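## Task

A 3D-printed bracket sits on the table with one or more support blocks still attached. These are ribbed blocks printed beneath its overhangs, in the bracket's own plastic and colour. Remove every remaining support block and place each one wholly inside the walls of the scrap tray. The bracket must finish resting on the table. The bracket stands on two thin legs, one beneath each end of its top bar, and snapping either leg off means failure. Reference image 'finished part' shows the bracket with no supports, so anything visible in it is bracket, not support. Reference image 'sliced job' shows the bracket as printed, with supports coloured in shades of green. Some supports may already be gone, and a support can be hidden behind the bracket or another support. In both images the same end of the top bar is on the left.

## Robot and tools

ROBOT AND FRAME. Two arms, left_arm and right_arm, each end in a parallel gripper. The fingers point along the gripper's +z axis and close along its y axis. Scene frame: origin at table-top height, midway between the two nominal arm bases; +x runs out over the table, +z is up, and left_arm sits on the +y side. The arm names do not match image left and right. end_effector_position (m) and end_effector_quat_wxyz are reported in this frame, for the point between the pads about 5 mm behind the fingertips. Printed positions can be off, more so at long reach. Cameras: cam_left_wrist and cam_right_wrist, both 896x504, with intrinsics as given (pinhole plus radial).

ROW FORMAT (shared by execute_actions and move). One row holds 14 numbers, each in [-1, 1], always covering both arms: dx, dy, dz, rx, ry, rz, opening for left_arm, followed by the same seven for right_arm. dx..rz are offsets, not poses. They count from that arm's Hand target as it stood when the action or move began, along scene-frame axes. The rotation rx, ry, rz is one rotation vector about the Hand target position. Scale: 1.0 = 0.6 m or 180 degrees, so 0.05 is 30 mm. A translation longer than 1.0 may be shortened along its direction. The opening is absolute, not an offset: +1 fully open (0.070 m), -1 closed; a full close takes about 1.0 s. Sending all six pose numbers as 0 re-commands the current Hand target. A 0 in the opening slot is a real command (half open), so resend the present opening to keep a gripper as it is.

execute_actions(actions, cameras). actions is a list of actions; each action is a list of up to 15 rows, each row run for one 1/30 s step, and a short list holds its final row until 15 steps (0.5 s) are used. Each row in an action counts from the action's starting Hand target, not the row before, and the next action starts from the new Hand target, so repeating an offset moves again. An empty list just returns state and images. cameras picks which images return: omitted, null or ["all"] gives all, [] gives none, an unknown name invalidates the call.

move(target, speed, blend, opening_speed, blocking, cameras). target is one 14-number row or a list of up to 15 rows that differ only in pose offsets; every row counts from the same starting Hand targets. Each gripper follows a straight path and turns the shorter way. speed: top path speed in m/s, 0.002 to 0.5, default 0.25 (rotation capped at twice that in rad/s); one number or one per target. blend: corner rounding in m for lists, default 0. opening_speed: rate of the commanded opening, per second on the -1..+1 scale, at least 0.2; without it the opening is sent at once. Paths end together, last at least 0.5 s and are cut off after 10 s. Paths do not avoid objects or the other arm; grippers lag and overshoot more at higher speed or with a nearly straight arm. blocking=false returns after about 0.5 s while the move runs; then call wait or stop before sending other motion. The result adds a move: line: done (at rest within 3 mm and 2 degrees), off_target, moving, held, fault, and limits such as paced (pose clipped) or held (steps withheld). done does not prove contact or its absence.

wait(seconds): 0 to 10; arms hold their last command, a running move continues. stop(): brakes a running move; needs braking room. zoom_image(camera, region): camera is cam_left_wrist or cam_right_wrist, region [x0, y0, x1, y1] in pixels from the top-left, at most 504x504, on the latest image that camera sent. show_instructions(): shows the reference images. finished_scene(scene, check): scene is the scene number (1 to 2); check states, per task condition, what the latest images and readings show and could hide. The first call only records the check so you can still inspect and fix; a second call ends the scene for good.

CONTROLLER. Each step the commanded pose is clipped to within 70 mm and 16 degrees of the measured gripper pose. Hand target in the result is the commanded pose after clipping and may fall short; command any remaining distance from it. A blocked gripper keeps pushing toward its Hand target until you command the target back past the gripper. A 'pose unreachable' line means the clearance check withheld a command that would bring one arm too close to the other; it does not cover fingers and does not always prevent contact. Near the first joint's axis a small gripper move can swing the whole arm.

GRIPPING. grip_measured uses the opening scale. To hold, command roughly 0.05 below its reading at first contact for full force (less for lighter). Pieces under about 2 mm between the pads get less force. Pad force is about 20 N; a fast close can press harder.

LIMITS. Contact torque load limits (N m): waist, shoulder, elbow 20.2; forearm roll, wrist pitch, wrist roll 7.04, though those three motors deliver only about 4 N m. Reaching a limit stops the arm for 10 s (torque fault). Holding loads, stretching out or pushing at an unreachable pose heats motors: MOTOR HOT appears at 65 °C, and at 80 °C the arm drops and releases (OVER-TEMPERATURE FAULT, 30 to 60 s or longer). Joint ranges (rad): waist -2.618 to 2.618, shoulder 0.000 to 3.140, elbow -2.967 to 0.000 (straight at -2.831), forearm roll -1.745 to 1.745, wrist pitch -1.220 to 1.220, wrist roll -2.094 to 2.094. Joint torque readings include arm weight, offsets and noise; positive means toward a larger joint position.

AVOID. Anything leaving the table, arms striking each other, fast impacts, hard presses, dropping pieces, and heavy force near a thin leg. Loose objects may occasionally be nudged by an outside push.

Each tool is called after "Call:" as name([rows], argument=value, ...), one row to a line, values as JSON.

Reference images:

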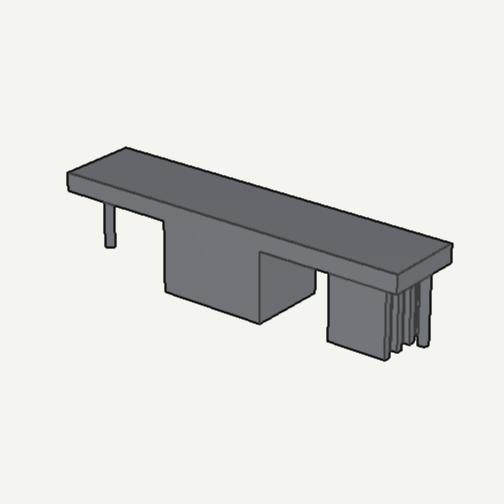

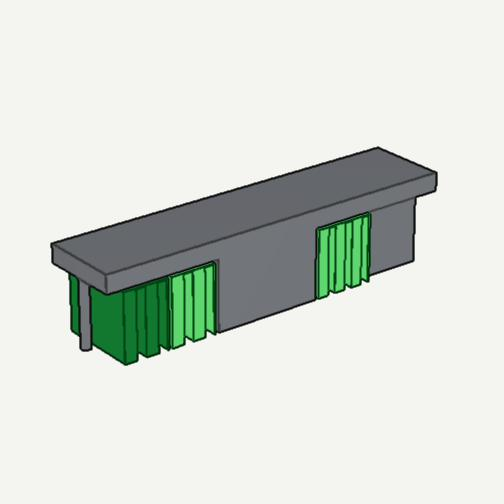

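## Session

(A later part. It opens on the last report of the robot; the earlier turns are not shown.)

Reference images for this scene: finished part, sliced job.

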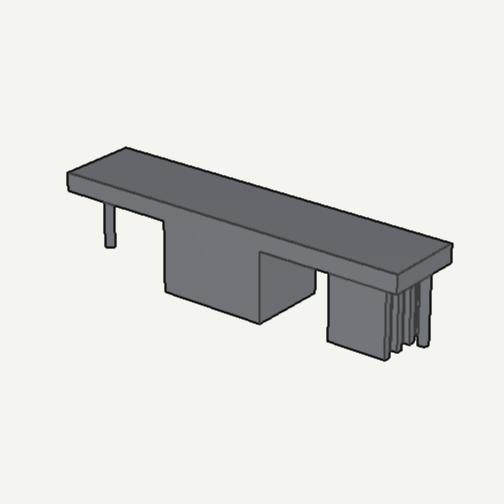

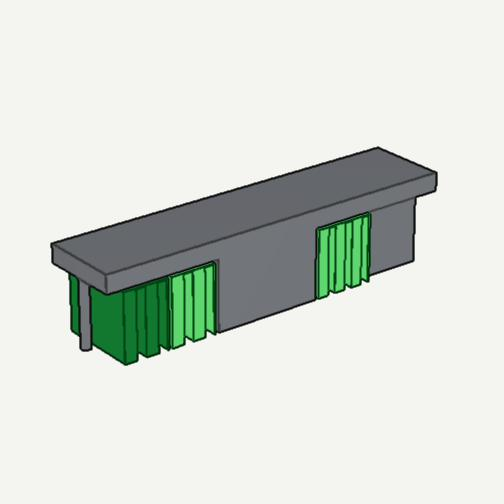

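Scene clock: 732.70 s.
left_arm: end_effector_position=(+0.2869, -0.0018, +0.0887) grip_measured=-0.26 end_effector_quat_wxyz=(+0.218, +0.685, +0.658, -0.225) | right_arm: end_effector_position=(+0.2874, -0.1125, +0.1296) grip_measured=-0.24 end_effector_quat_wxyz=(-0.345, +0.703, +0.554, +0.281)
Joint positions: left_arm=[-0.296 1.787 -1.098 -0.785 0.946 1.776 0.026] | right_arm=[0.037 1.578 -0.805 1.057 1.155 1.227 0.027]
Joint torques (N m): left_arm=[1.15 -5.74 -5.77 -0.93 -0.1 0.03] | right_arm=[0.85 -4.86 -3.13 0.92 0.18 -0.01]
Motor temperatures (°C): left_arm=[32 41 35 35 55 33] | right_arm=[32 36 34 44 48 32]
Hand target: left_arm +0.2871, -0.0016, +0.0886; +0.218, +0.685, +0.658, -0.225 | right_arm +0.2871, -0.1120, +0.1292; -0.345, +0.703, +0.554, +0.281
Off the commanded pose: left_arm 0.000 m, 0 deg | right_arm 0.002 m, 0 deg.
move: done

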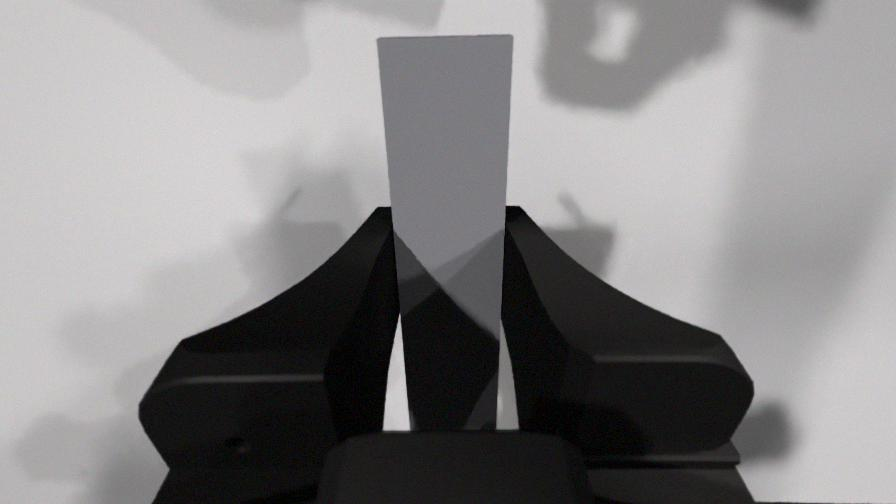

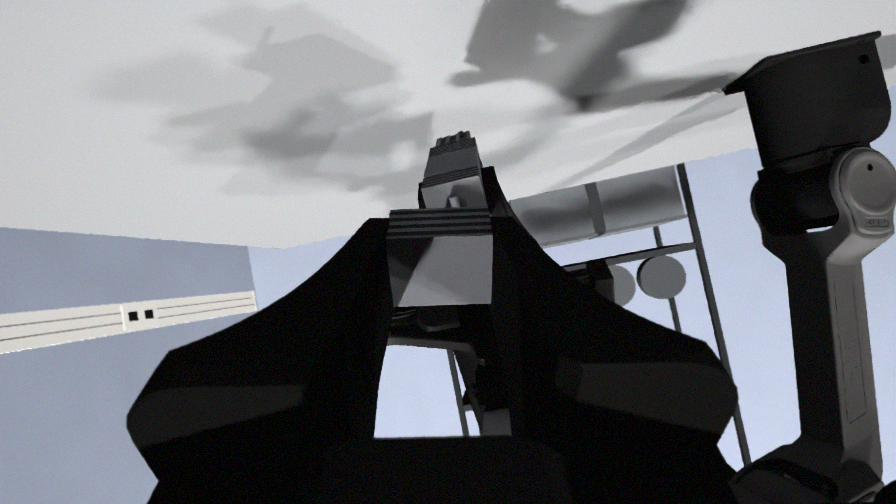

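Call:
move(target=[0,0,0,0,0,0,-0.4,0.0490,-0.1815,-0.0853,-0.2934,-0.0171,0.0439,-0.42], speed=0.25, cameras=["cam_left_wrist", "cam_right_wrist"])

Scene clock: 753.10 s.
left_arm: end_effector_position=(+0.2869, -0.0018, +0.0887) grip_measured=-0.26 end_effector_quat_wxyz=(+0.218, +0.685, +0.658, -0.225) | right_arm: end_effector_position=(+0.3179, -0.2212, +0.0784) grip_measured=-0.24 end_effector_quat_wxyz=(+0.003, +0.740, +0.672, +0.002)
Joint positions: left_arm=[-0.296 1.787 -1.098 -0.785 0.946 1.776 0.026] | right_arm=[0.273 1.646 -1.056 -0.004 1.062 1.924 0.027]
Joint torques (N m): left_arm=[1.16 -5.71 -5.75 -0.92 -0.09 0.03] | right_arm=[0.13 -6.03 -4.18 0.04 0.12 -0.04]
Motor temperatures (°C): left_arm=[32 39 35 35 44 33] | right_arm=[32 36 33 39 42 31]
Hand target: left_arm +0.2871, -0.0016, +0.0886; +0.218, +0.685, +0.658, -0.225 | right_arm +0.3180, -0.2212, +0.0785; +0.003, +0.740, +0.673, +0.002
Off the commanded pose: left_arm 0.000 m, 0 deg | right_arm 0.001 m, 1 deg.
move: done

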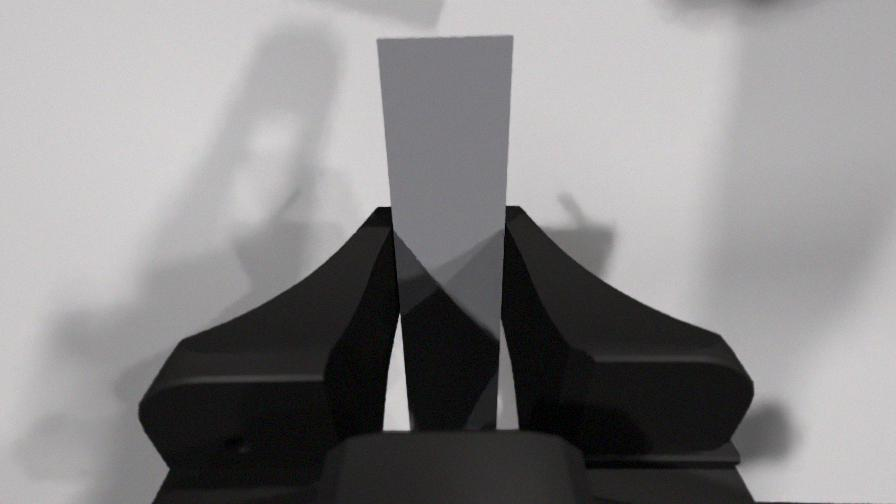

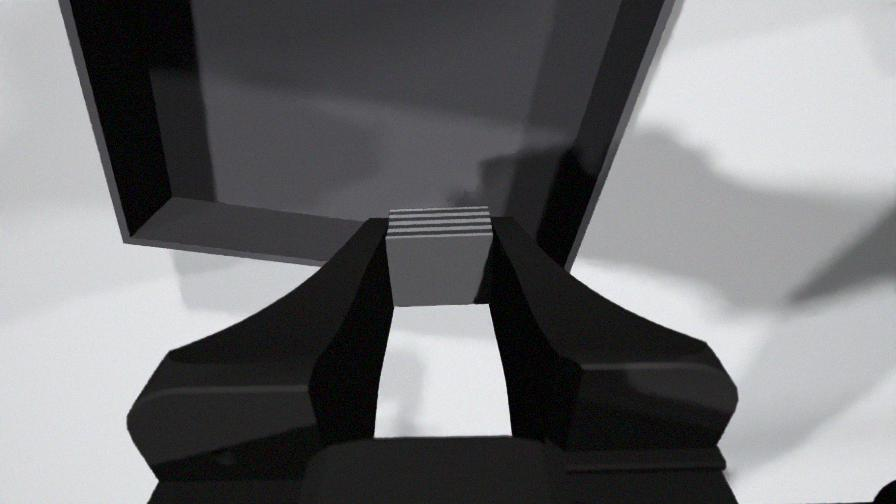

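Call:
move([
  [0,0,0,0,0,0,-0.4,-0.0123,0.0058,-0.08,0,0,0,-0.42],
  [0,0,0,0,0,0,-0.4,-0.0123,0.0058,-0.1042,0,0,0,-0.42],
], speed=[0.12, 0.05], blend=0.01, cameras=["cam_right_wrist"])

Scene clock: 782.03 s.
left_arm: end_effector_position=(+0.2869, -0.0018, +0.0887) grip_measured=-0.26 end_effector_quat_wxyz=(+0.218, +0.685, +0.658, -0.225) | right_arm: end_effector_position=(+0.3106, -0.2169, +0.0154) grip_measured=-0.24 end_effector_quat_wxyz=(+0.002, +0.739, +0.674, +0.002)
Joint positions: left_arm=[-0.296 1.787 -1.098 -0.785 0.946 1.776 0.026] | right_arm=[0.293 1.746 -0.898 -0.003 0.803 1.941 0.027]
Joint torques (N m): left_arm=[1.15 -5.71 -5.74 -0.92 -0.09 0.04] | right_arm=[0.65 -6.59 -2.78 0.08 0.15 0.1]
Motor temperatures (°C): left_arm=[32 39 36 35 38 33] | right_arm=[32 37 33 36 38 31]
Hand target: left_arm +0.2871, -0.0016, +0.0886; +0.218, +0.685, +0.658, -0.225 | right_arm +0.3105, -0.2167, +0.0157; +0.002, +0.739, +0.673, +0.003
Off the commanded pose: left_arm 0.000 m, 0 deg | right_arm 0.001 m, 0 deg.
move: done; blend cut to 0.0073 m at target 1
Images, in order (width x height): cam_right_wrist 896x504.

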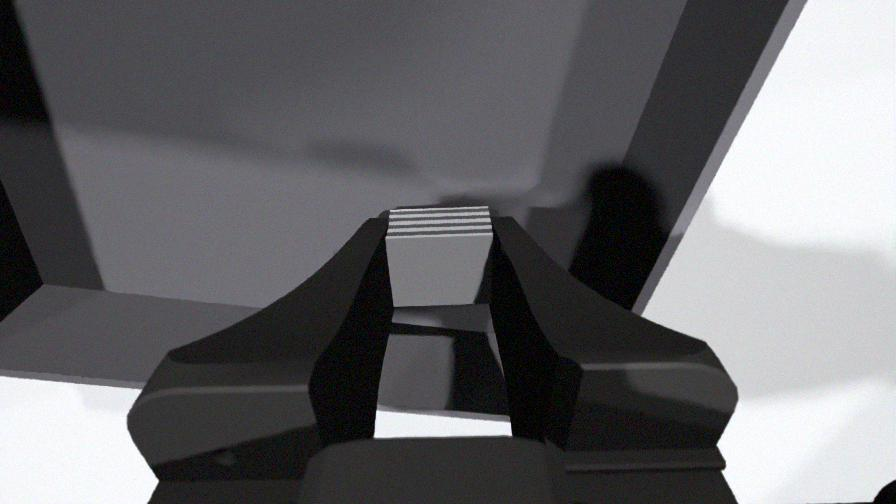

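Call:
move(target=[0,0,0,0,0,0,-0.4,0,0,-0.0055,0,0,0,-0.42], speed=0.03, cameras=[])

Call:
move(target=[0,0,0,0,0,0,-0.4,0,0,-0.0025,0,0,0,-0.42], speed=0.03, cameras=[])

Scene clock: 787.83 s.
left_arm: end_effector_position=(+0.2869, -0.0018, +0.0887) grip_measured=-0.26 end_effector_quat_wxyz=(+0.218, +0.685, +0.658, -0.225) | right_arm: end_effector_position=(+0.3110, -0.2168, +0.0128) grip_measured=-0.24 end_effector_quat_wxyz=(+0.003, +0.739, +0.674, +0.003)
Joint positions: left_arm=[-0.296 1.787 -1.098 -0.785 0.946 1.776 0.026] | right_arm=[0.293 1.753 -0.893 -0.003 0.79 1.941 0.027]
Joint torques (N m): left_arm=[1.14 -5.71 -5.72 -0.92 -0.08 0.05] | right_arm=[0.68 -5.66 -2.05 0.05 -0.07 0.02]
Motor temperatures (°C): left_arm=[32 39 36 35 38 33] | right_arm=[32 37 33 36 37 31]
Hand target: left_arm +0.2871, -0.0016, +0.0886; +0.218, +0.685, +0.658, -0.225 | right_arm +0.3105, -0.2167, +0.0124; +0.002, +0.739, +0.673, +0.003
Off the commanded pose: left_arm 0.000 m, 0 deg | right_arm 0.001 m, 0 deg.
move: done
No camera images: "cameras" was empty.

Scene clock: 788.53 s.
left_arm: end_effector_position=(+0.2869, -0.0018, +0.0887) grip_measured=-0.26 end_effector_quat_wxyz=(+0.218, +0.685, +0.658, -0.225) | right_arm: end_effector_position=(+0.3113, -0.2166, +0.0122) grip_measured=-0.24 end_effector_quat_wxyz=(+0.003, +0.739, +0.674, +0.004)
Joint positions: left_arm=[-0.296 1.787 -1.098 -0.785 0.946 1.776 0.026] | right_arm=[0.293 1.754 -0.891 -0.002 0.786 1.941 0.027]
Joint torques (N m): left_arm=[1.15 -5.72 -5.73 -0.92 -0.08 0.05] | right_arm=[0.57 -1.21 -0.03 0.14 -0.5 -0.03]
Motor temperatures (°C): left_arm=[32 39 36 35 38 33] | right_arm=[32 37 33 36 37 31]
Hand target: left_arm +0.2871, -0.0016, +0.0886; +0.218, +0.685, +0.658, -0.225 | right_arm +0.3105, -0.2167, +0.0109; +0.002, +0.739, +0.673, +0.003
Off the commanded pose: left_arm 0.000 m, 0 deg | right_arm 0.002 m, 0 deg.
move: done
No camera images: "cameras" was empty.

Call:
move(target=[0,0,0,0,0,0,-0.4,0,0,0.0025,0,0,0,0.05], speed=0.03, opening_speed=0.6, cameras=["cam_right_wrist"])

Scene clock: 795.03 s.
left_arm: end_effector_position=(+0.2869, -0.0018, +0.0887) grip_measured=-0.26 end_effector_quat_wxyz=(+0.218, +0.685, +0.658, -0.225) | right_arm: end_effector_position=(+0.3101, -0.2167, +0.0118) grip_measured=+0.05 end_effector_quat_wxyz=(+0.002, +0.739, +0.674, +0.002)
Joint positions: left_arm=[-0.296 1.787 -1.098 -0.785 0.946 1.776 0.026] | right_arm=[0.294 1.755 -0.891 -0.002 0.79 1.941 0.037]
Joint torques (N m): left_arm=[1.15 -5.71 -5.72 -0.91 -0.06 0.07] | right_arm=[-0.81 -7.81 -3.67 0.1 0.15 0.06]
Motor temperatures (°C): left_arm=[32 38 36 35 37 33] | right_arm=[32 37 33 35 38 31]
Hand target: left_arm +0.2871, -0.0016, +0.0886; +0.218, +0.685, +0.658, -0.225 | right_arm +0.3105, -0.2167, +0.0124; +0.002, +0.739, +0.673, +0.003
Off the commanded pose: left_arm 0.000 m, 0 deg | right_arm 0.001 m, 0 deg.
move: done
Images, in order (width x height): cam_right_wrist 896x504.

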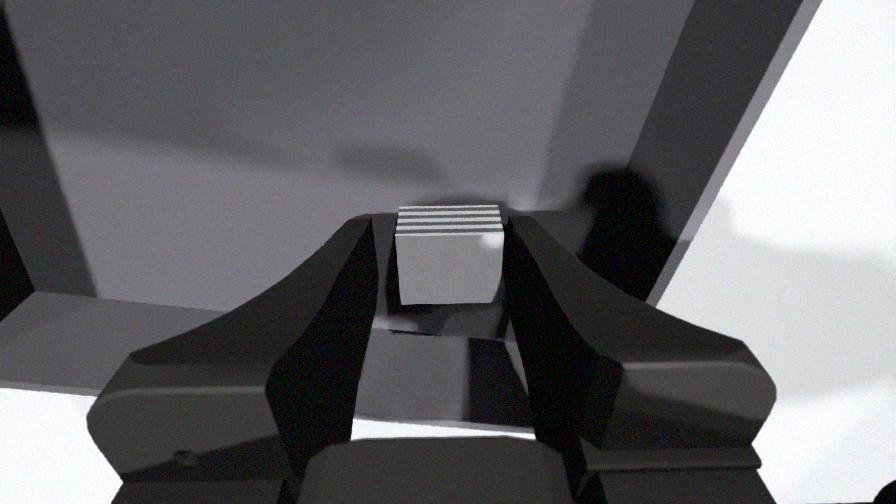

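Call:
move([
  [0,0,0,0,0,0,-0.4,0,0,0.1167,0,0,0,0.3],
  [0,0,0,0,0,0,-0.4,-0.0377,0.2210,0.2085,0.3284,-0.0159,0.0237,0.3],
], speed=[0.15, 0.25], blend=0.02, cameras=["cam_left_wrist", "cam_right_wrist"])

Call:
zoom_image(camera="cam_right_wrist", region=[365, 40, 515, 300])

Scene clock: 854.07 s.
left_arm: end_effector_position=(+0.2869, -0.0018, +0.0887) grip_measured=-0.26 end_effector_quat_wxyz=(+0.218, +0.685, +0.658, -0.225) | right_arm: end_effector_position=(+0.2862, -0.0850, +0.1375) grip_measured=+0.30 end_effector_quat_wxyz=(-0.351, +0.619, +0.610, +0.349)
Joint positions: left_arm=[-0.296 1.787 -1.098 -0.785 0.946 1.776 0.026] | right_arm=[0.091 1.612 -0.785 1.201 1.166 0.938 0.045]
Joint torques (N m): left_arm=[1.15 -5.72 -5.68 -0.9 -0.05 0.08] | right_arm=[0.72 -5.38 -3.02 0.62 0.33 0.12]
Motor temperatures (°C): left_arm=[32 38 36 36 35 33] | right_arm=[32 38 32 35 36 31]
Hand target: left_arm +0.2871, -0.0016, +0.0886; +0.218, +0.685, +0.658, -0.225 | right_arm +0.2860, -0.0846, +0.1377; -0.350, +0.618, +0.611, +0.349
Off the commanded pose: left_arm 0.000 m, 0 deg | right_arm 0.002 m, 1 deg.
move: done

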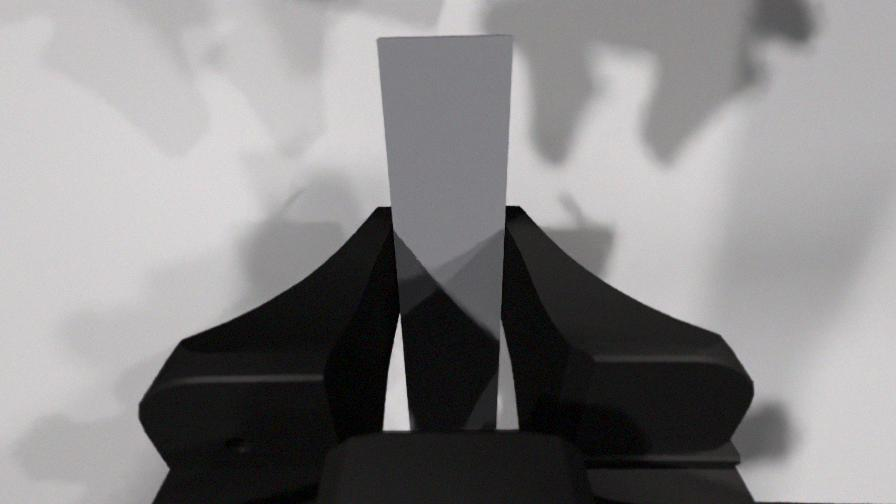

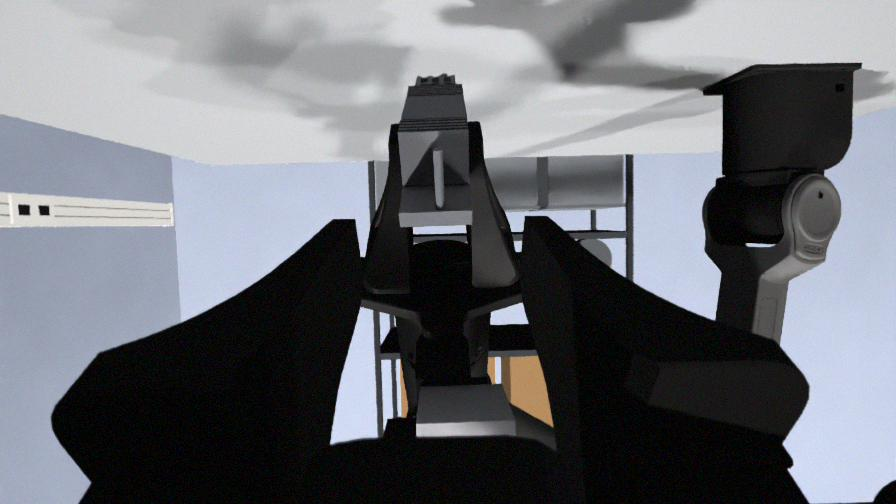

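Scaled by 1.938 from the camera's 896x504 image, which has a finer 1280x720 frame.

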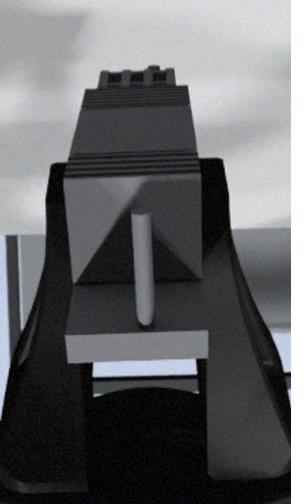

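Call:
move(target=[0,0,0,0,0,0,-0.4,0.0052,0.0980,-0.0628,-0.0044,0,0,0.3], speed=0.12, cameras=["cam_left_wrist", "cam_right_wrist"])

Call:
zoom_image(camera="cam_right_wrist", region=[365, 110, 515, 370])

Scene clock: 882.73 s.
left_arm: end_effector_position=(+0.2869, -0.0018, +0.0887) grip_measured=-0.26 end_effector_quat_wxyz=(+0.218, +0.685, +0.658, -0.225) | right_arm: end_effector_position=(+0.2891, -0.0243, +0.0999) grip_measured=+0.30 end_effector_quat_wxyz=(-0.347, +0.620, +0.613, +0.345)
Joint positions: left_arm=[-0.296 1.787 -1.098 -0.785 0.946 1.776 0.026] | right_arm=[0.325 1.749 -0.785 1.409 0.968 0.84 0.046]
Joint torques (N m): left_arm=[1.15 -5.74 -5.68 -0.89 -0.05 0.08] | right_arm=[-1.07 -6.98 -3.73 0.49 0.54 0.16]
Motor temperatures (°C): left_arm=[32 38 36 36 35 33] | right_arm=[32 37 32 35 36 31]
Hand target: left_arm +0.2871, -0.0016, +0.0886; +0.218, +0.685, +0.658, -0.225 | right_arm +0.2895, -0.0247, +0.1006; -0.347, +0.620, +0.613, +0.346
Off the commanded pose: left_arm 0.000 m, 0 deg | right_arm 0.001 m, 0 deg.
move: done

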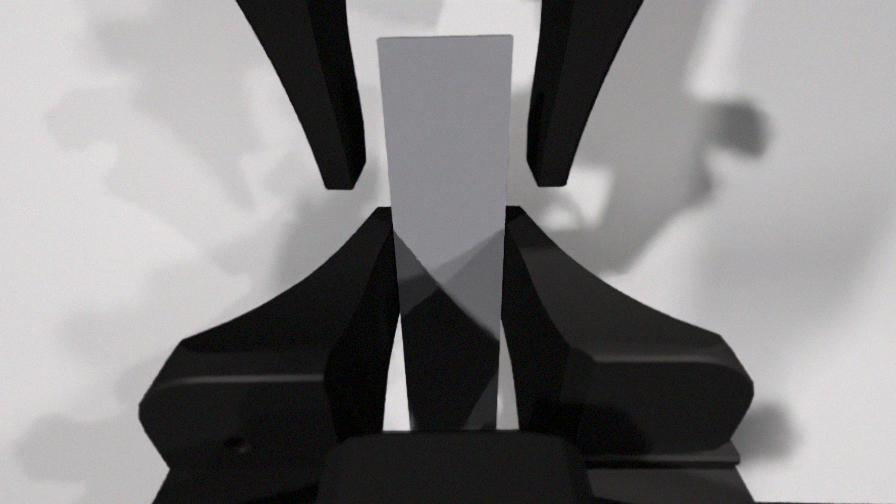

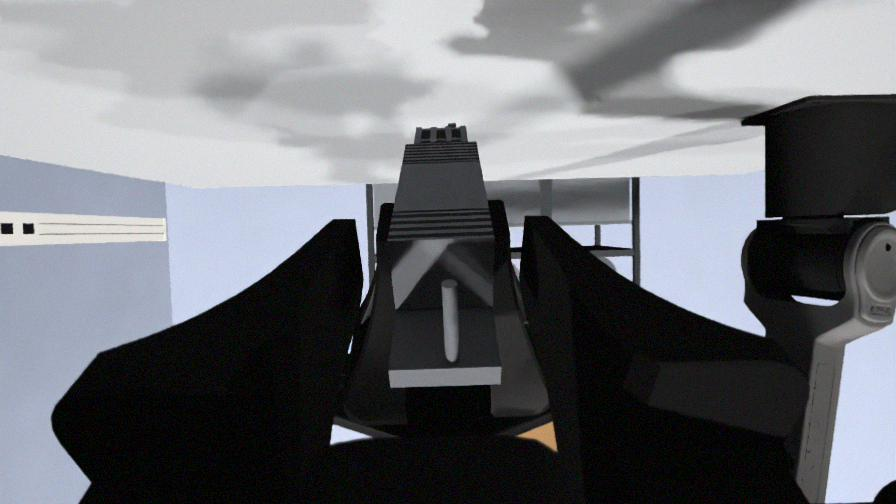

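Scaled by 1.938 from the camera's 896x504 image, which has a finer 1280x720 frame.

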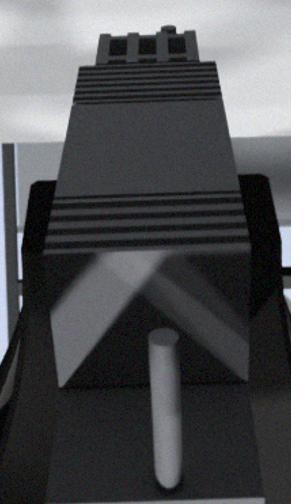

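Call:
move(target=[0,0,0,0,0,0,-0.4,0,0.0043,0.0022,0,0,0,0.3], speed=0.05, cameras=["cam_right_wrist"])

Call:
zoom_image(camera="cam_right_wrist", region=[365, 110, 515, 370])

Call:
move(target=[0,0,0,0,0,0,-0.4,0,0,0,0,0,0,-0.42], speed=0.05, opening_speed=0.6, cameras=["cam_left_wrist", "cam_right_wrist"])

Scene clock: 926.90 s.
left_arm: end_effector_position=(+0.2869, -0.0018, +0.0887) grip_measured=-0.26 end_effector_quat_wxyz=(+0.218, +0.685, +0.658, -0.225) | right_arm: end_effector_position=(+0.2893, -0.0223, +0.1016) grip_measured=+0.30 end_effector_quat_wxyz=(-0.347, +0.620, +0.613, +0.345)
Joint positions: left_arm=[-0.296 1.787 -1.098 -0.785 0.946 1.776 0.026] | right_arm=[0.332 1.747 -0.79 1.41 0.965 0.85 0.045]
Joint torques (N m): left_arm=[1.13 -5.74 -5.67 -0.89 -0.04 0.09] | right_arm=[0.88 -7.5 -3.58 0.83 0.3 0.11]
Motor temperatures (°C): left_arm=[32 38 36 36 35 33] | right_arm=[32 38 32 35 37 31]
Hand target: left_arm +0.2871, -0.0016, +0.0886; +0.218, +0.685, +0.658, -0.225 | right_arm +0.2895, -0.0221, +0.1020; -0.347, +0.620, +0.613, +0.346
Off the commanded pose: left_arm 0.000 m, 0 deg | right_arm 0.000 m, 0 deg.
move: done
Images, in order (width x height): cam_right_wrist 896x504.

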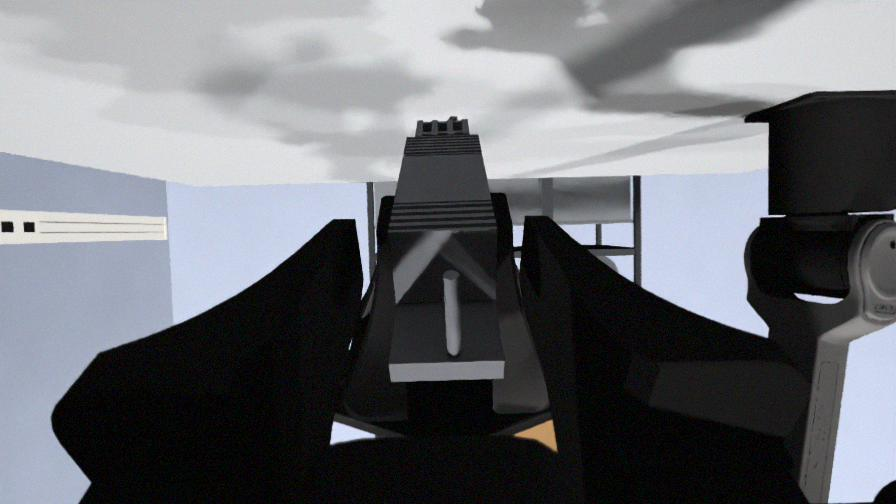

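Scaled by 1.938 from the camera's 896x504 image, which has a finer 1280x720 frame.

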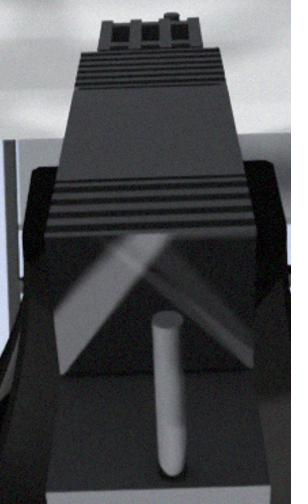

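Scene clock: 928.30 s.
left_arm: end_effector_position=(+0.2873, -0.0014, +0.0886) grip_measured=-0.26 end_effector_quat_wxyz=(+0.219, +0.685, +0.658, -0.224) | right_arm: end_effector_position=(+0.2891, -0.0220, +0.1016) grip_measured=-0.24 end_effector_quat_wxyz=(-0.347, +0.620, +0.613, +0.345)
Joint positions: left_arm=[-0.295 1.787 -1.098 -0.785 0.946 1.776 0.026] | right_arm=[0.333 1.747 -0.79 1.41 0.965 0.85 0.027]
Joint torques (N m): left_arm=[-0.47 -6.03 -4.83 -0.86 0.67 0.09] | right_arm=[-0.34 -7.28 -3.34 1.04 0.15 0.05]
Motor temperatures (°C): left_arm=[32 38 36 36 35 33] | right_arm=[32 38 32 35 37 31]
Hand target: left_arm +0.2871, -0.0016, +0.0886; +0.218, +0.685, +0.658, -0.225 | right_arm +0.2895, -0.0221, +0.1020; -0.347, +0.620, +0.613, +0.346
Off the commanded pose: left_arm 0.000 m, 0 deg | right_arm 0.001 m, 0 deg.
move: done

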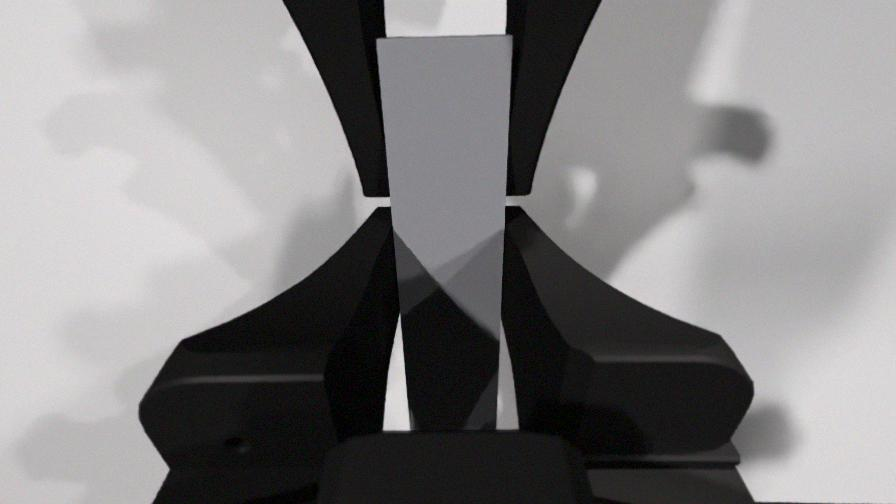

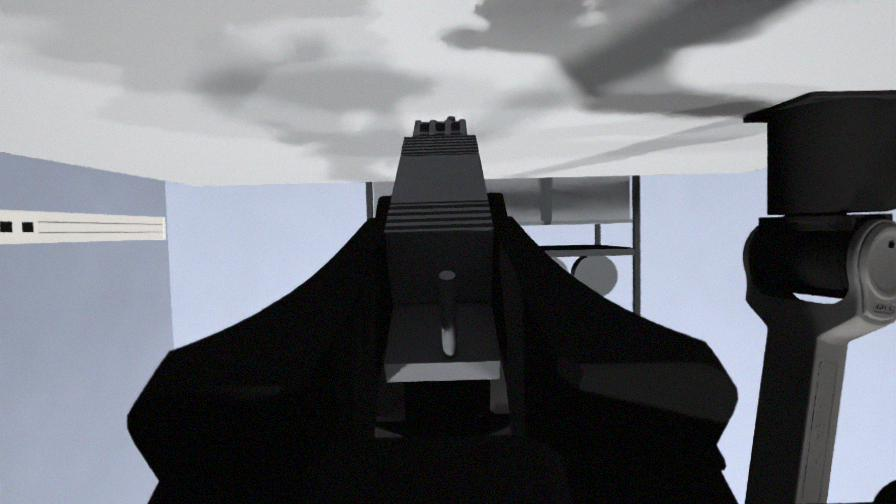

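Call:
move(target=[0,0,0,0,0,0,-0.4,0,0,0,0.0002,0.0569,-0.0347,-0.42], speed=0.2, cameras=["cam_left_wrist", "cam_right_wrist"])

Call:
zoom_image(camera="cam_right_wrist", region=[365, 90, 515, 350])

Scene clock: 933.20 s.
left_arm: end_effector_position=(+0.2878, -0.0016, +0.0889) grip_measured=-0.26 end_effector_quat_wxyz=(+0.220, +0.684, +0.658, -0.224) | right_arm: end_effector_position=(+0.2886, -0.0222, +0.1012) grip_measured=-0.24 end_effector_quat_wxyz=(-0.382, +0.681, +0.545, +0.306)
Joint positions: left_arm=[-0.295 1.787 -1.099 -0.786 0.945 1.776 0.026] | right_arm=[0.333 1.747 -0.788 1.41 0.965 1.06 0.027]
Joint torques (N m): left_arm=[-4.65 -7.48 -1.43 -0.34 3 0.35] | right_arm=[-2.87 -6.29 -7.21 3.52 -0.97 0.13]
Motor temperatures (°C): left_arm=[32 38 36 35 36 33] | right_arm=[32 38 32 36 37 31]
Hand target: left_arm +0.2871, -0.0016, +0.0886; +0.218, +0.685, +0.658, -0.225 | right_arm +0.2895, -0.0221, +0.1020; -0.381, +0.680, +0.545, +0.308
Off the commanded pose: left_arm 0.001 m, 0 deg | right_arm 0.001 m, 0 deg.
move: done

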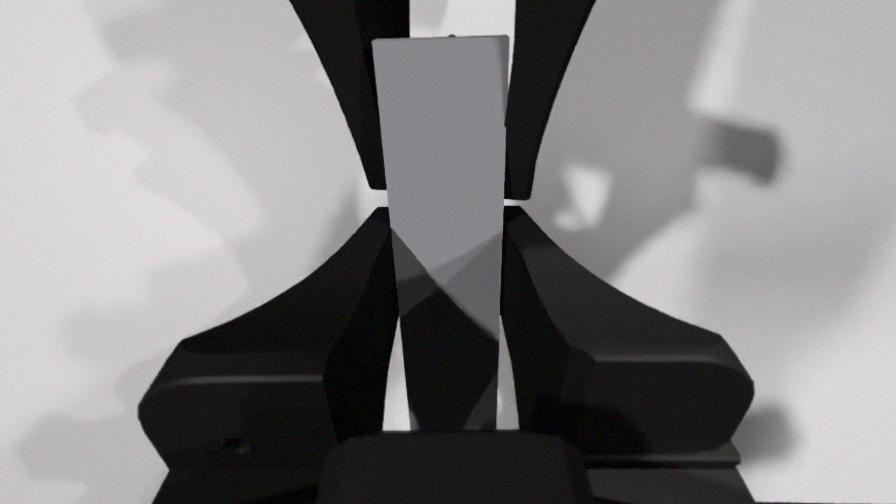

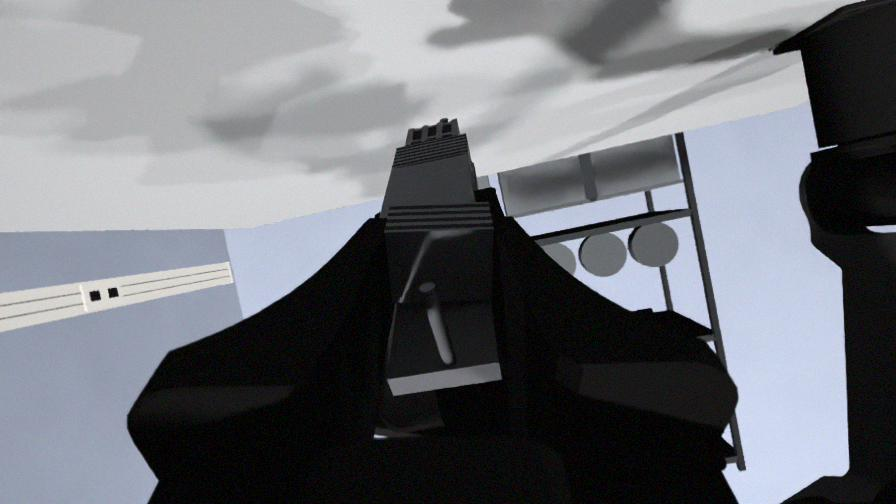

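Scaled by 1.938 from the camera's 896x504 image, which has a finer 1280x720 frame.

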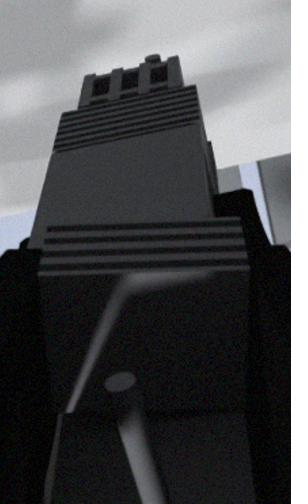

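Call:
move([
  [0,0,0,0,0,0,-0.4,0,-0.0057,0.0034,0,0,0,-0.42],
  [0,0,0,0,0,0,-0.4,-0.0007,-0.0348,-0.0452,0,0,0,-0.42],
  [0,0,0,0,0,0,-0.4,-0.0010,-0.1350,0.0147,0,0,0,-0.42],
], speed=[0.04, 0.07, 0.15], blend=[0.001, 0.004, 0], cameras=["cam_left_wrist", "cam_right_wrist"])

Call:
zoom_image(camera="cam_right_wrist", region=[340, 40, 540, 310])

Scene clock: 939.50 s.
left_arm: end_effector_position=(+0.2866, -0.0014, +0.0880) grip_measured=-0.26 end_effector_quat_wxyz=(+0.217, +0.685, +0.658, -0.225) | right_arm: end_effector_position=(+0.2888, -0.1047, +0.1107) grip_measured=-0.24 end_effector_quat_wxyz=(-0.380, +0.682, +0.544, +0.307)
Joint positions: left_arm=[-0.295 1.788 -1.098 -0.785 0.947 1.777 0.026] | right_arm=[0.018 1.68 -0.747 1.189 1.166 1.024 0.026]
Joint torques (N m): left_arm=[1.15 -6.8 -5.76 -0.92 -0.1 0.03] | right_arm=[0.36 -5.22 -3.11 0.89 0.26 -0.06]
Motor temperatures (°C): left_arm=[32 38 36 35 44 33] | right_arm=[32 38 33 42 40 31]
Hand target: left_arm +0.2871, -0.0016, +0.0886; +0.218, +0.685, +0.658, -0.225 | right_arm +0.2885, -0.1042, +0.1102; -0.381, +0.681, +0.545, +0.306
Off the commanded pose: left_arm 0.001 m, 0 deg | right_arm 0.002 m, 0 deg.
move: done

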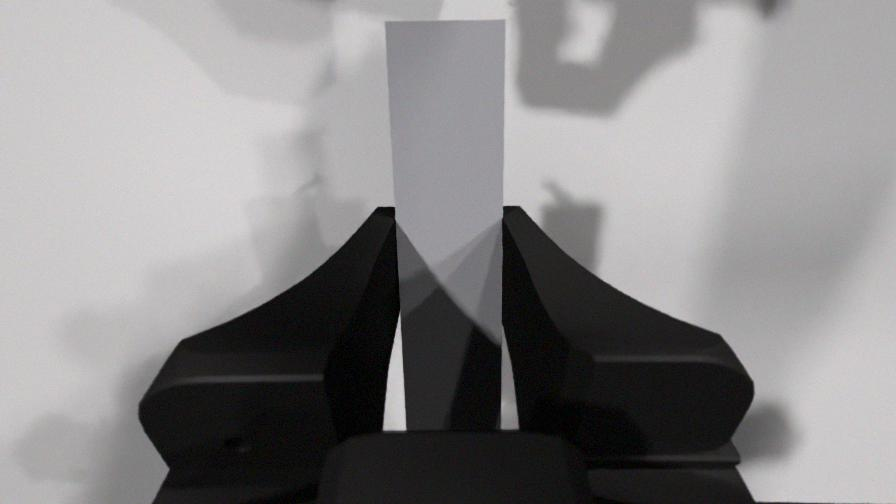

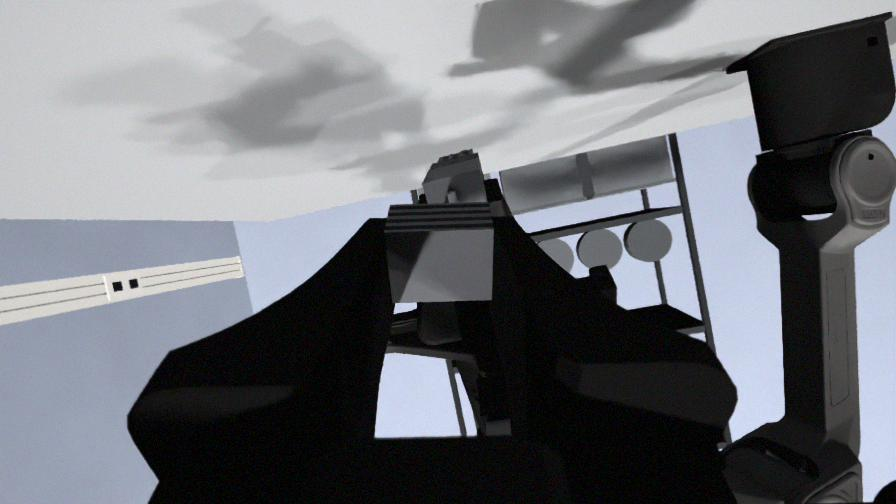

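Scaled by 1.867 from the camera's 896x504 image, which has a finer 1280x720 frame.

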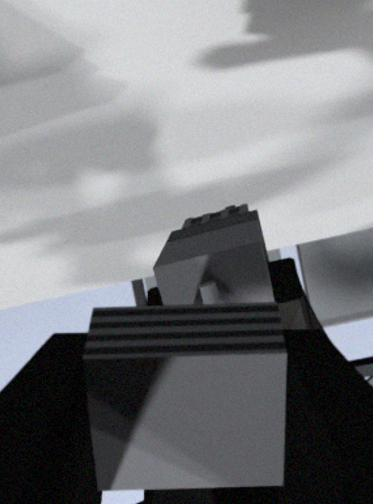

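Call:
execute_actions(actions=[])

Scene clock: 975.30 s.
left_arm: end_effector_position=(+0.2869, -0.0016, +0.0883) grip_measured=-0.26 end_effector_quat_wxyz=(+0.218, +0.685, +0.658, -0.225) | right_arm: end_effector_position=(+0.2886, -0.1043, +0.1103) grip_measured=-0.24 end_effector_quat_wxyz=(-0.381, +0.681, +0.545, +0.306)
Joint positions: left_arm=[-0.295 1.788 -1.099 -0.785 0.947 1.777 0.026] | right_arm=[0.02 1.681 -0.747 1.189 1.165 1.024 0.026]
Joint torques (N m): left_arm=[1.15 -5.7 -5.75 -0.92 -0.09 0.03] | right_arm=[0.66 -4.82 -1.91 0.87 0.32 -0.06]
Motor temperatures (°C): left_arm=[32 38 36 36 37 33] | right_arm=[32 36 32 37 37 31]
Hand target: left_arm +0.2871, -0.0016, +0.0886; +0.218, +0.685, +0.658, -0.225 | right_arm +0.2885, -0.1042, +0.1102; -0.381, +0.681, +0.545, +0.306
Tool commands: left_gripper/opening=-0.4 right_gripper/opening=-0.42
Off the commanded pose: left_arm 0.000 m, 0 deg | right_arm 0.001 m, 0 deg.

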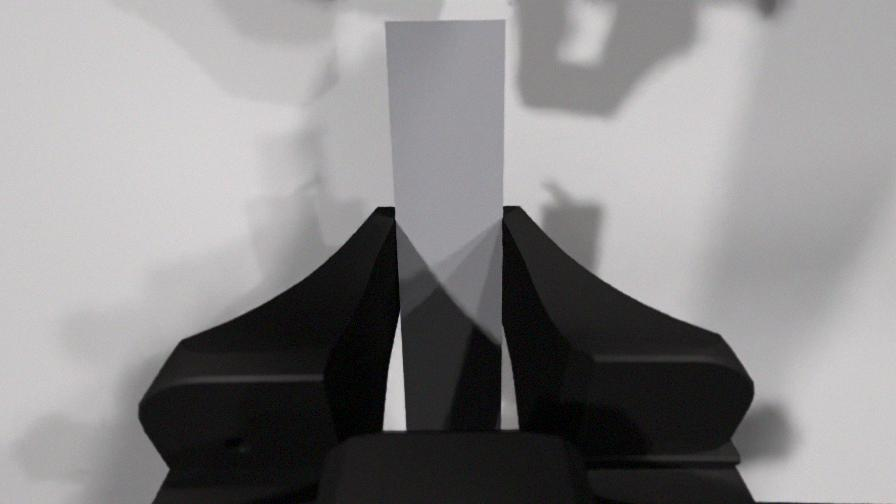

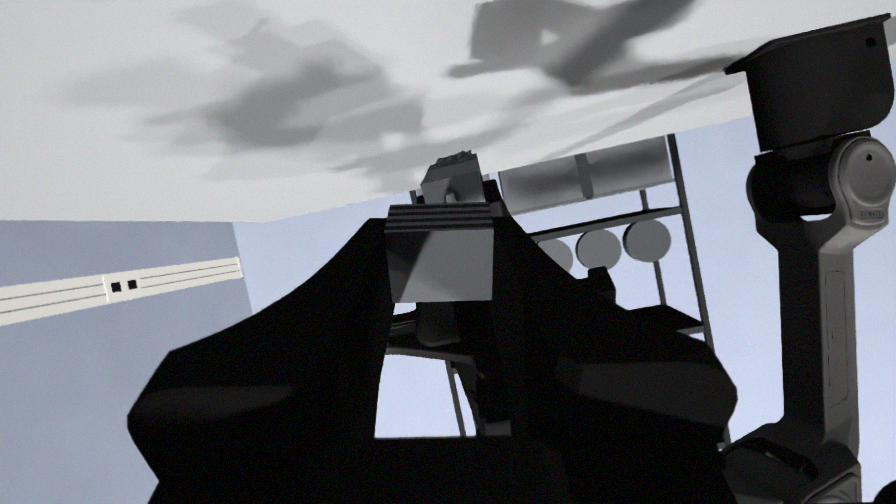

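Call:
move([
  [0,0,0,0,0,0,-0.4, 0.01,-0.1,0.005,-0.06,-0.004,0.007,-0.42],
  [0,0,0,0,0,0,-0.4, 0.0842,-0.2597,-0.0503,-0.3246,-0.0212,0.0388,-0.42],
], speed=0.25, blend=0.03, cameras=["cam_right_wrist"])

Scene clock: 995.83 s.
left_arm: end_effector_position=(+0.2869, -0.0016, +0.0883) grip_measured=-0.26 end_effector_quat_wxyz=(+0.218, +0.685, +0.658, -0.225) | right_arm: end_effector_position=(+0.3397, -0.2613, +0.0804) grip_measured=-0.24 end_effector_quat_wxyz=(+0.004, +0.741, +0.672, +0.001)
Joint positions: left_arm=[-0.295 1.788 -1.099 -0.785 0.947 1.777 0.026] | right_arm=[0.129 1.689 -1.121 -0.006 1.083 1.783 0.026]
Joint torques (N m): left_arm=[1.14 -5.71 -5.7 -0.92 -0.08 0.04] | right_arm=[0.12 -6.22 -4.01 0.07 -0.03 -0.07]
Motor temperatures (°C): left_arm=[32 38 36 36 36 33] | right_arm=[32 36 32 37 37 31]
Hand target: left_arm +0.2871, -0.0016, +0.0886; +0.218, +0.685, +0.658, -0.225 | right_arm +0.3400, -0.2613, +0.0807; +0.004, +0.740, +0.672, +0.002
Off the commanded pose: left_arm 0.000 m, 0 deg | right_arm 0.002 m, 1 deg.
move: done
Images, in order (width x height): cam_right_wrist 896x504.

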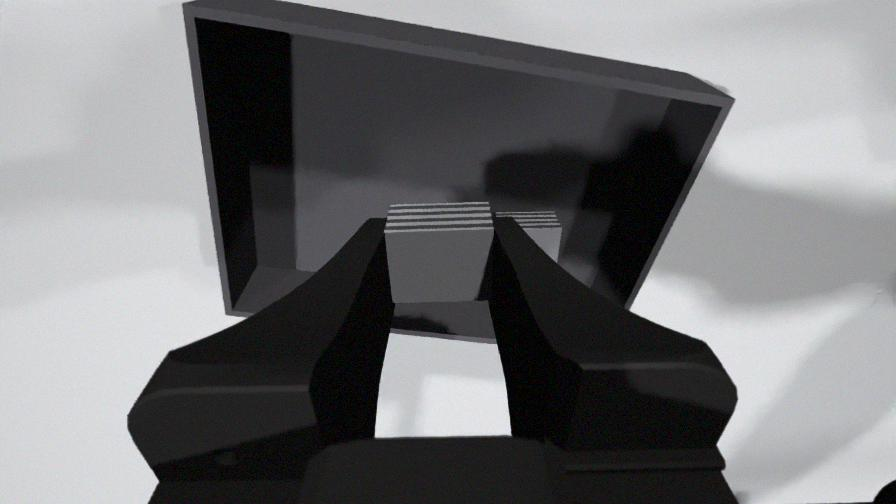

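Call:
move([
  [0,0,0,0,0,0,-0.4, 0,0,-0.0845,0,0,0,-0.42],
  [0,0,0,0,0,0,-0.4, 0,0,-0.1062,0,0,0,-0.42],
], speed=[0.15, 0.05], blend=0.01, cameras=["cam_right_wrist"])

Scene clock: 1014.30 s.
left_arm: end_effector_position=(+0.2869, -0.0016, +0.0883) grip_measured=-0.26 end_effector_quat_wxyz=(+0.218, +0.685, +0.658, -0.225) | right_arm: end_effector_position=(+0.3401, -0.2607, +0.0163) grip_measured=-0.24 end_effector_quat_wxyz=(+0.004, +0.740, +0.673, +0.002)
Joint positions: left_arm=[-0.295 1.788 -1.099 -0.785 0.947 1.777 0.026] | right_arm=[0.13 1.804 -0.987 -0.005 0.833 1.782 0.026]
Joint torques (N m): left_arm=[1.15 -5.71 -5.65 -0.92 -0.07 0.06] | right_arm=[0.33 -6.86 -2.99 0.06 0.08 0.12]
Motor temperatures (°C): left_arm=[32 38 36 36 36 33] | right_arm=[32 37 32 36 36 31]
Hand target: left_arm +0.2871, -0.0016, +0.0886; +0.218, +0.685, +0.658, -0.225 | right_arm +0.3400, -0.2604, +0.0166; +0.004, +0.740, +0.673, +0.002
Off the commanded pose: left_arm 0.000 m, 0 deg | right_arm 0.001 m, 0 deg.
move: done; blend cut to 0.0065 m at target 1
Images, in order (width x height): cam_right_wrist 896x504.

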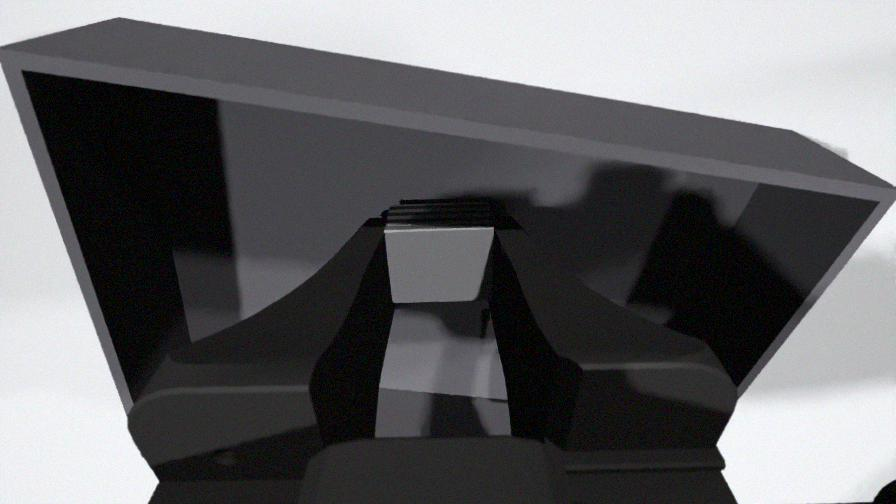

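Call:
move(target=[0,0,0,0,0,0,-0.4, 0,0,-0.0033,0,0,0,-0.42], speed=0.03, cameras=[])

Call:
move(target=[0,0,0,0,0,0,-0.4, 0,0,-0.0025,0,0,0,-0.42], speed=0.03, cameras=[])

Scene clock: 1018.10 s.
left_arm: end_effector_position=(+0.2869, -0.0016, +0.0883) grip_measured=-0.26 end_effector_quat_wxyz=(+0.218, +0.685, +0.658, -0.225) | right_arm: end_effector_position=(+0.3403, -0.2606, +0.0150) grip_measured=-0.24 end_effector_quat_wxyz=(+0.004, +0.740, +0.673, +0.002)
Joint positions: left_arm=[-0.295 1.788 -1.099 -0.785 0.947 1.777 0.026] | right_arm=[0.13 1.807 -0.985 -0.005 0.827 1.782 0.026]
Joint torques (N m): left_arm=[1.15 -5.71 -5.62 -0.92 -0.07 0.07] | right_arm=[0.69 -6.2 -1.99 -0.06 -0.11 0.13]
Motor temperatures (°C): left_arm=[32 38 36 36 36 33] | right_arm=[32 37 32 35 36 31]
Hand target: left_arm +0.2871, -0.0016, +0.0886; +0.218, +0.685, +0.658, -0.225 | right_arm +0.3400, -0.2604, +0.0146; +0.004, +0.740, +0.673, +0.002
Off the commanded pose: left_arm 0.000 m, 0 deg | right_arm 0.001 m, 0 deg.
move: done
No camera images: "cameras" was empty.

Scene clock: 1018.80 s.
left_arm: end_effector_position=(+0.2869, -0.0016, +0.0883) grip_measured=-0.26 end_effector_quat_wxyz=(+0.218, +0.685, +0.658, -0.225) | right_arm: end_effector_position=(+0.3402, -0.2606, +0.0132) grip_measured=-0.24 end_effector_quat_wxyz=(+0.004, +0.740, +0.673, +0.002)
Joint positions: left_arm=[-0.295 1.788 -1.099 -0.785 0.947 1.777 0.026] | right_arm=[0.13 1.81 -0.982 -0.005 0.821 1.782 0.026]
Joint torques (N m): left_arm=[1.14 -5.72 -5.61 -0.92 -0.06 0.08] | right_arm=[0.67 -6.21 -2.23 -0.03 -0.1 0.13]
Motor temperatures (°C): left_arm=[32 38 36 36 36 33] | right_arm=[32 37 32 35 36 31]
Hand target: left_arm +0.2871, -0.0016, +0.0886; +0.218, +0.685, +0.658, -0.225 | right_arm +0.3400, -0.2604, +0.0130; +0.004, +0.740, +0.673, +0.002
Off the commanded pose: left_arm 0.000 m, 0 deg | right_arm 0.000 m, 0 deg.
move: done
No camera images: "cameras" was empty.

Call:
move(target=[0,0,0,0,0,0,-0.4, 0,0,-0.0025,0,0,0,-0.42], speed=0.03, cameras=["cam_right_wrist"])

Scene clock: 1021.83 s.
left_arm: end_effector_position=(+0.2869, -0.0016, +0.0883) grip_measured=-0.26 end_effector_quat_wxyz=(+0.218, +0.685, +0.658, -0.225) | right_arm: end_effector_position=(+0.3406, -0.2606, +0.0123) grip_measured=-0.24 end_effector_quat_wxyz=(+0.005, +0.740, +0.673, +0.003)
Joint positions: left_arm=[-0.295 1.788 -1.099 -0.785 0.947 1.777 0.026] | right_arm=[0.13 1.812 -0.98 -0.005 0.815 1.782 0.026]
Joint torques (N m): left_arm=[1.16 -5.71 -5.58 -0.92 -0.06 0.08] | right_arm=[0.6 -5.06 -1.66 0.07 -0.18 0.12]
Motor temperatures (°C): left_arm=[32 38 36 36 36 33] | right_arm=[32 37 32 35 36 31]
Hand target: left_arm +0.2871, -0.0016, +0.0886; +0.218, +0.685, +0.658, -0.225 | right_arm +0.3400, -0.2604, +0.0115; +0.004, +0.740, +0.673, +0.002
Off the commanded pose: left_arm 0.000 m, 0 deg | right_arm 0.001 m, 0 deg.
move: done
Images, in order (width x height): cam_right_wrist 896x504.

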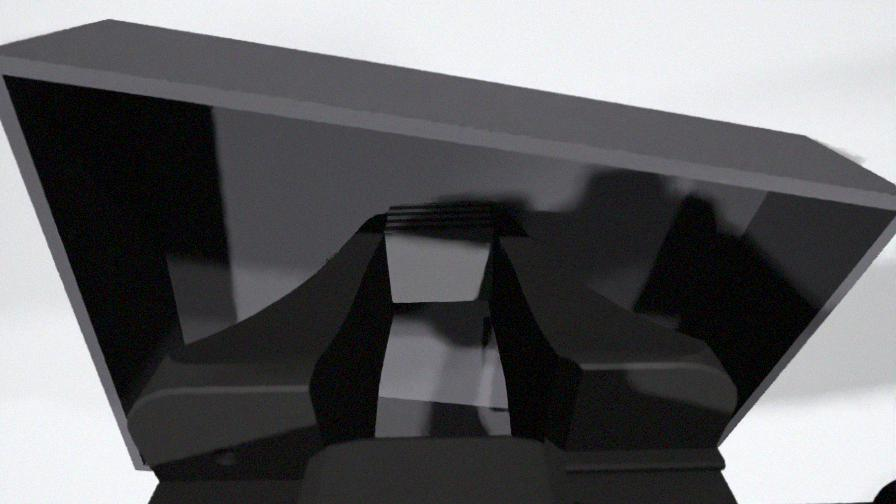

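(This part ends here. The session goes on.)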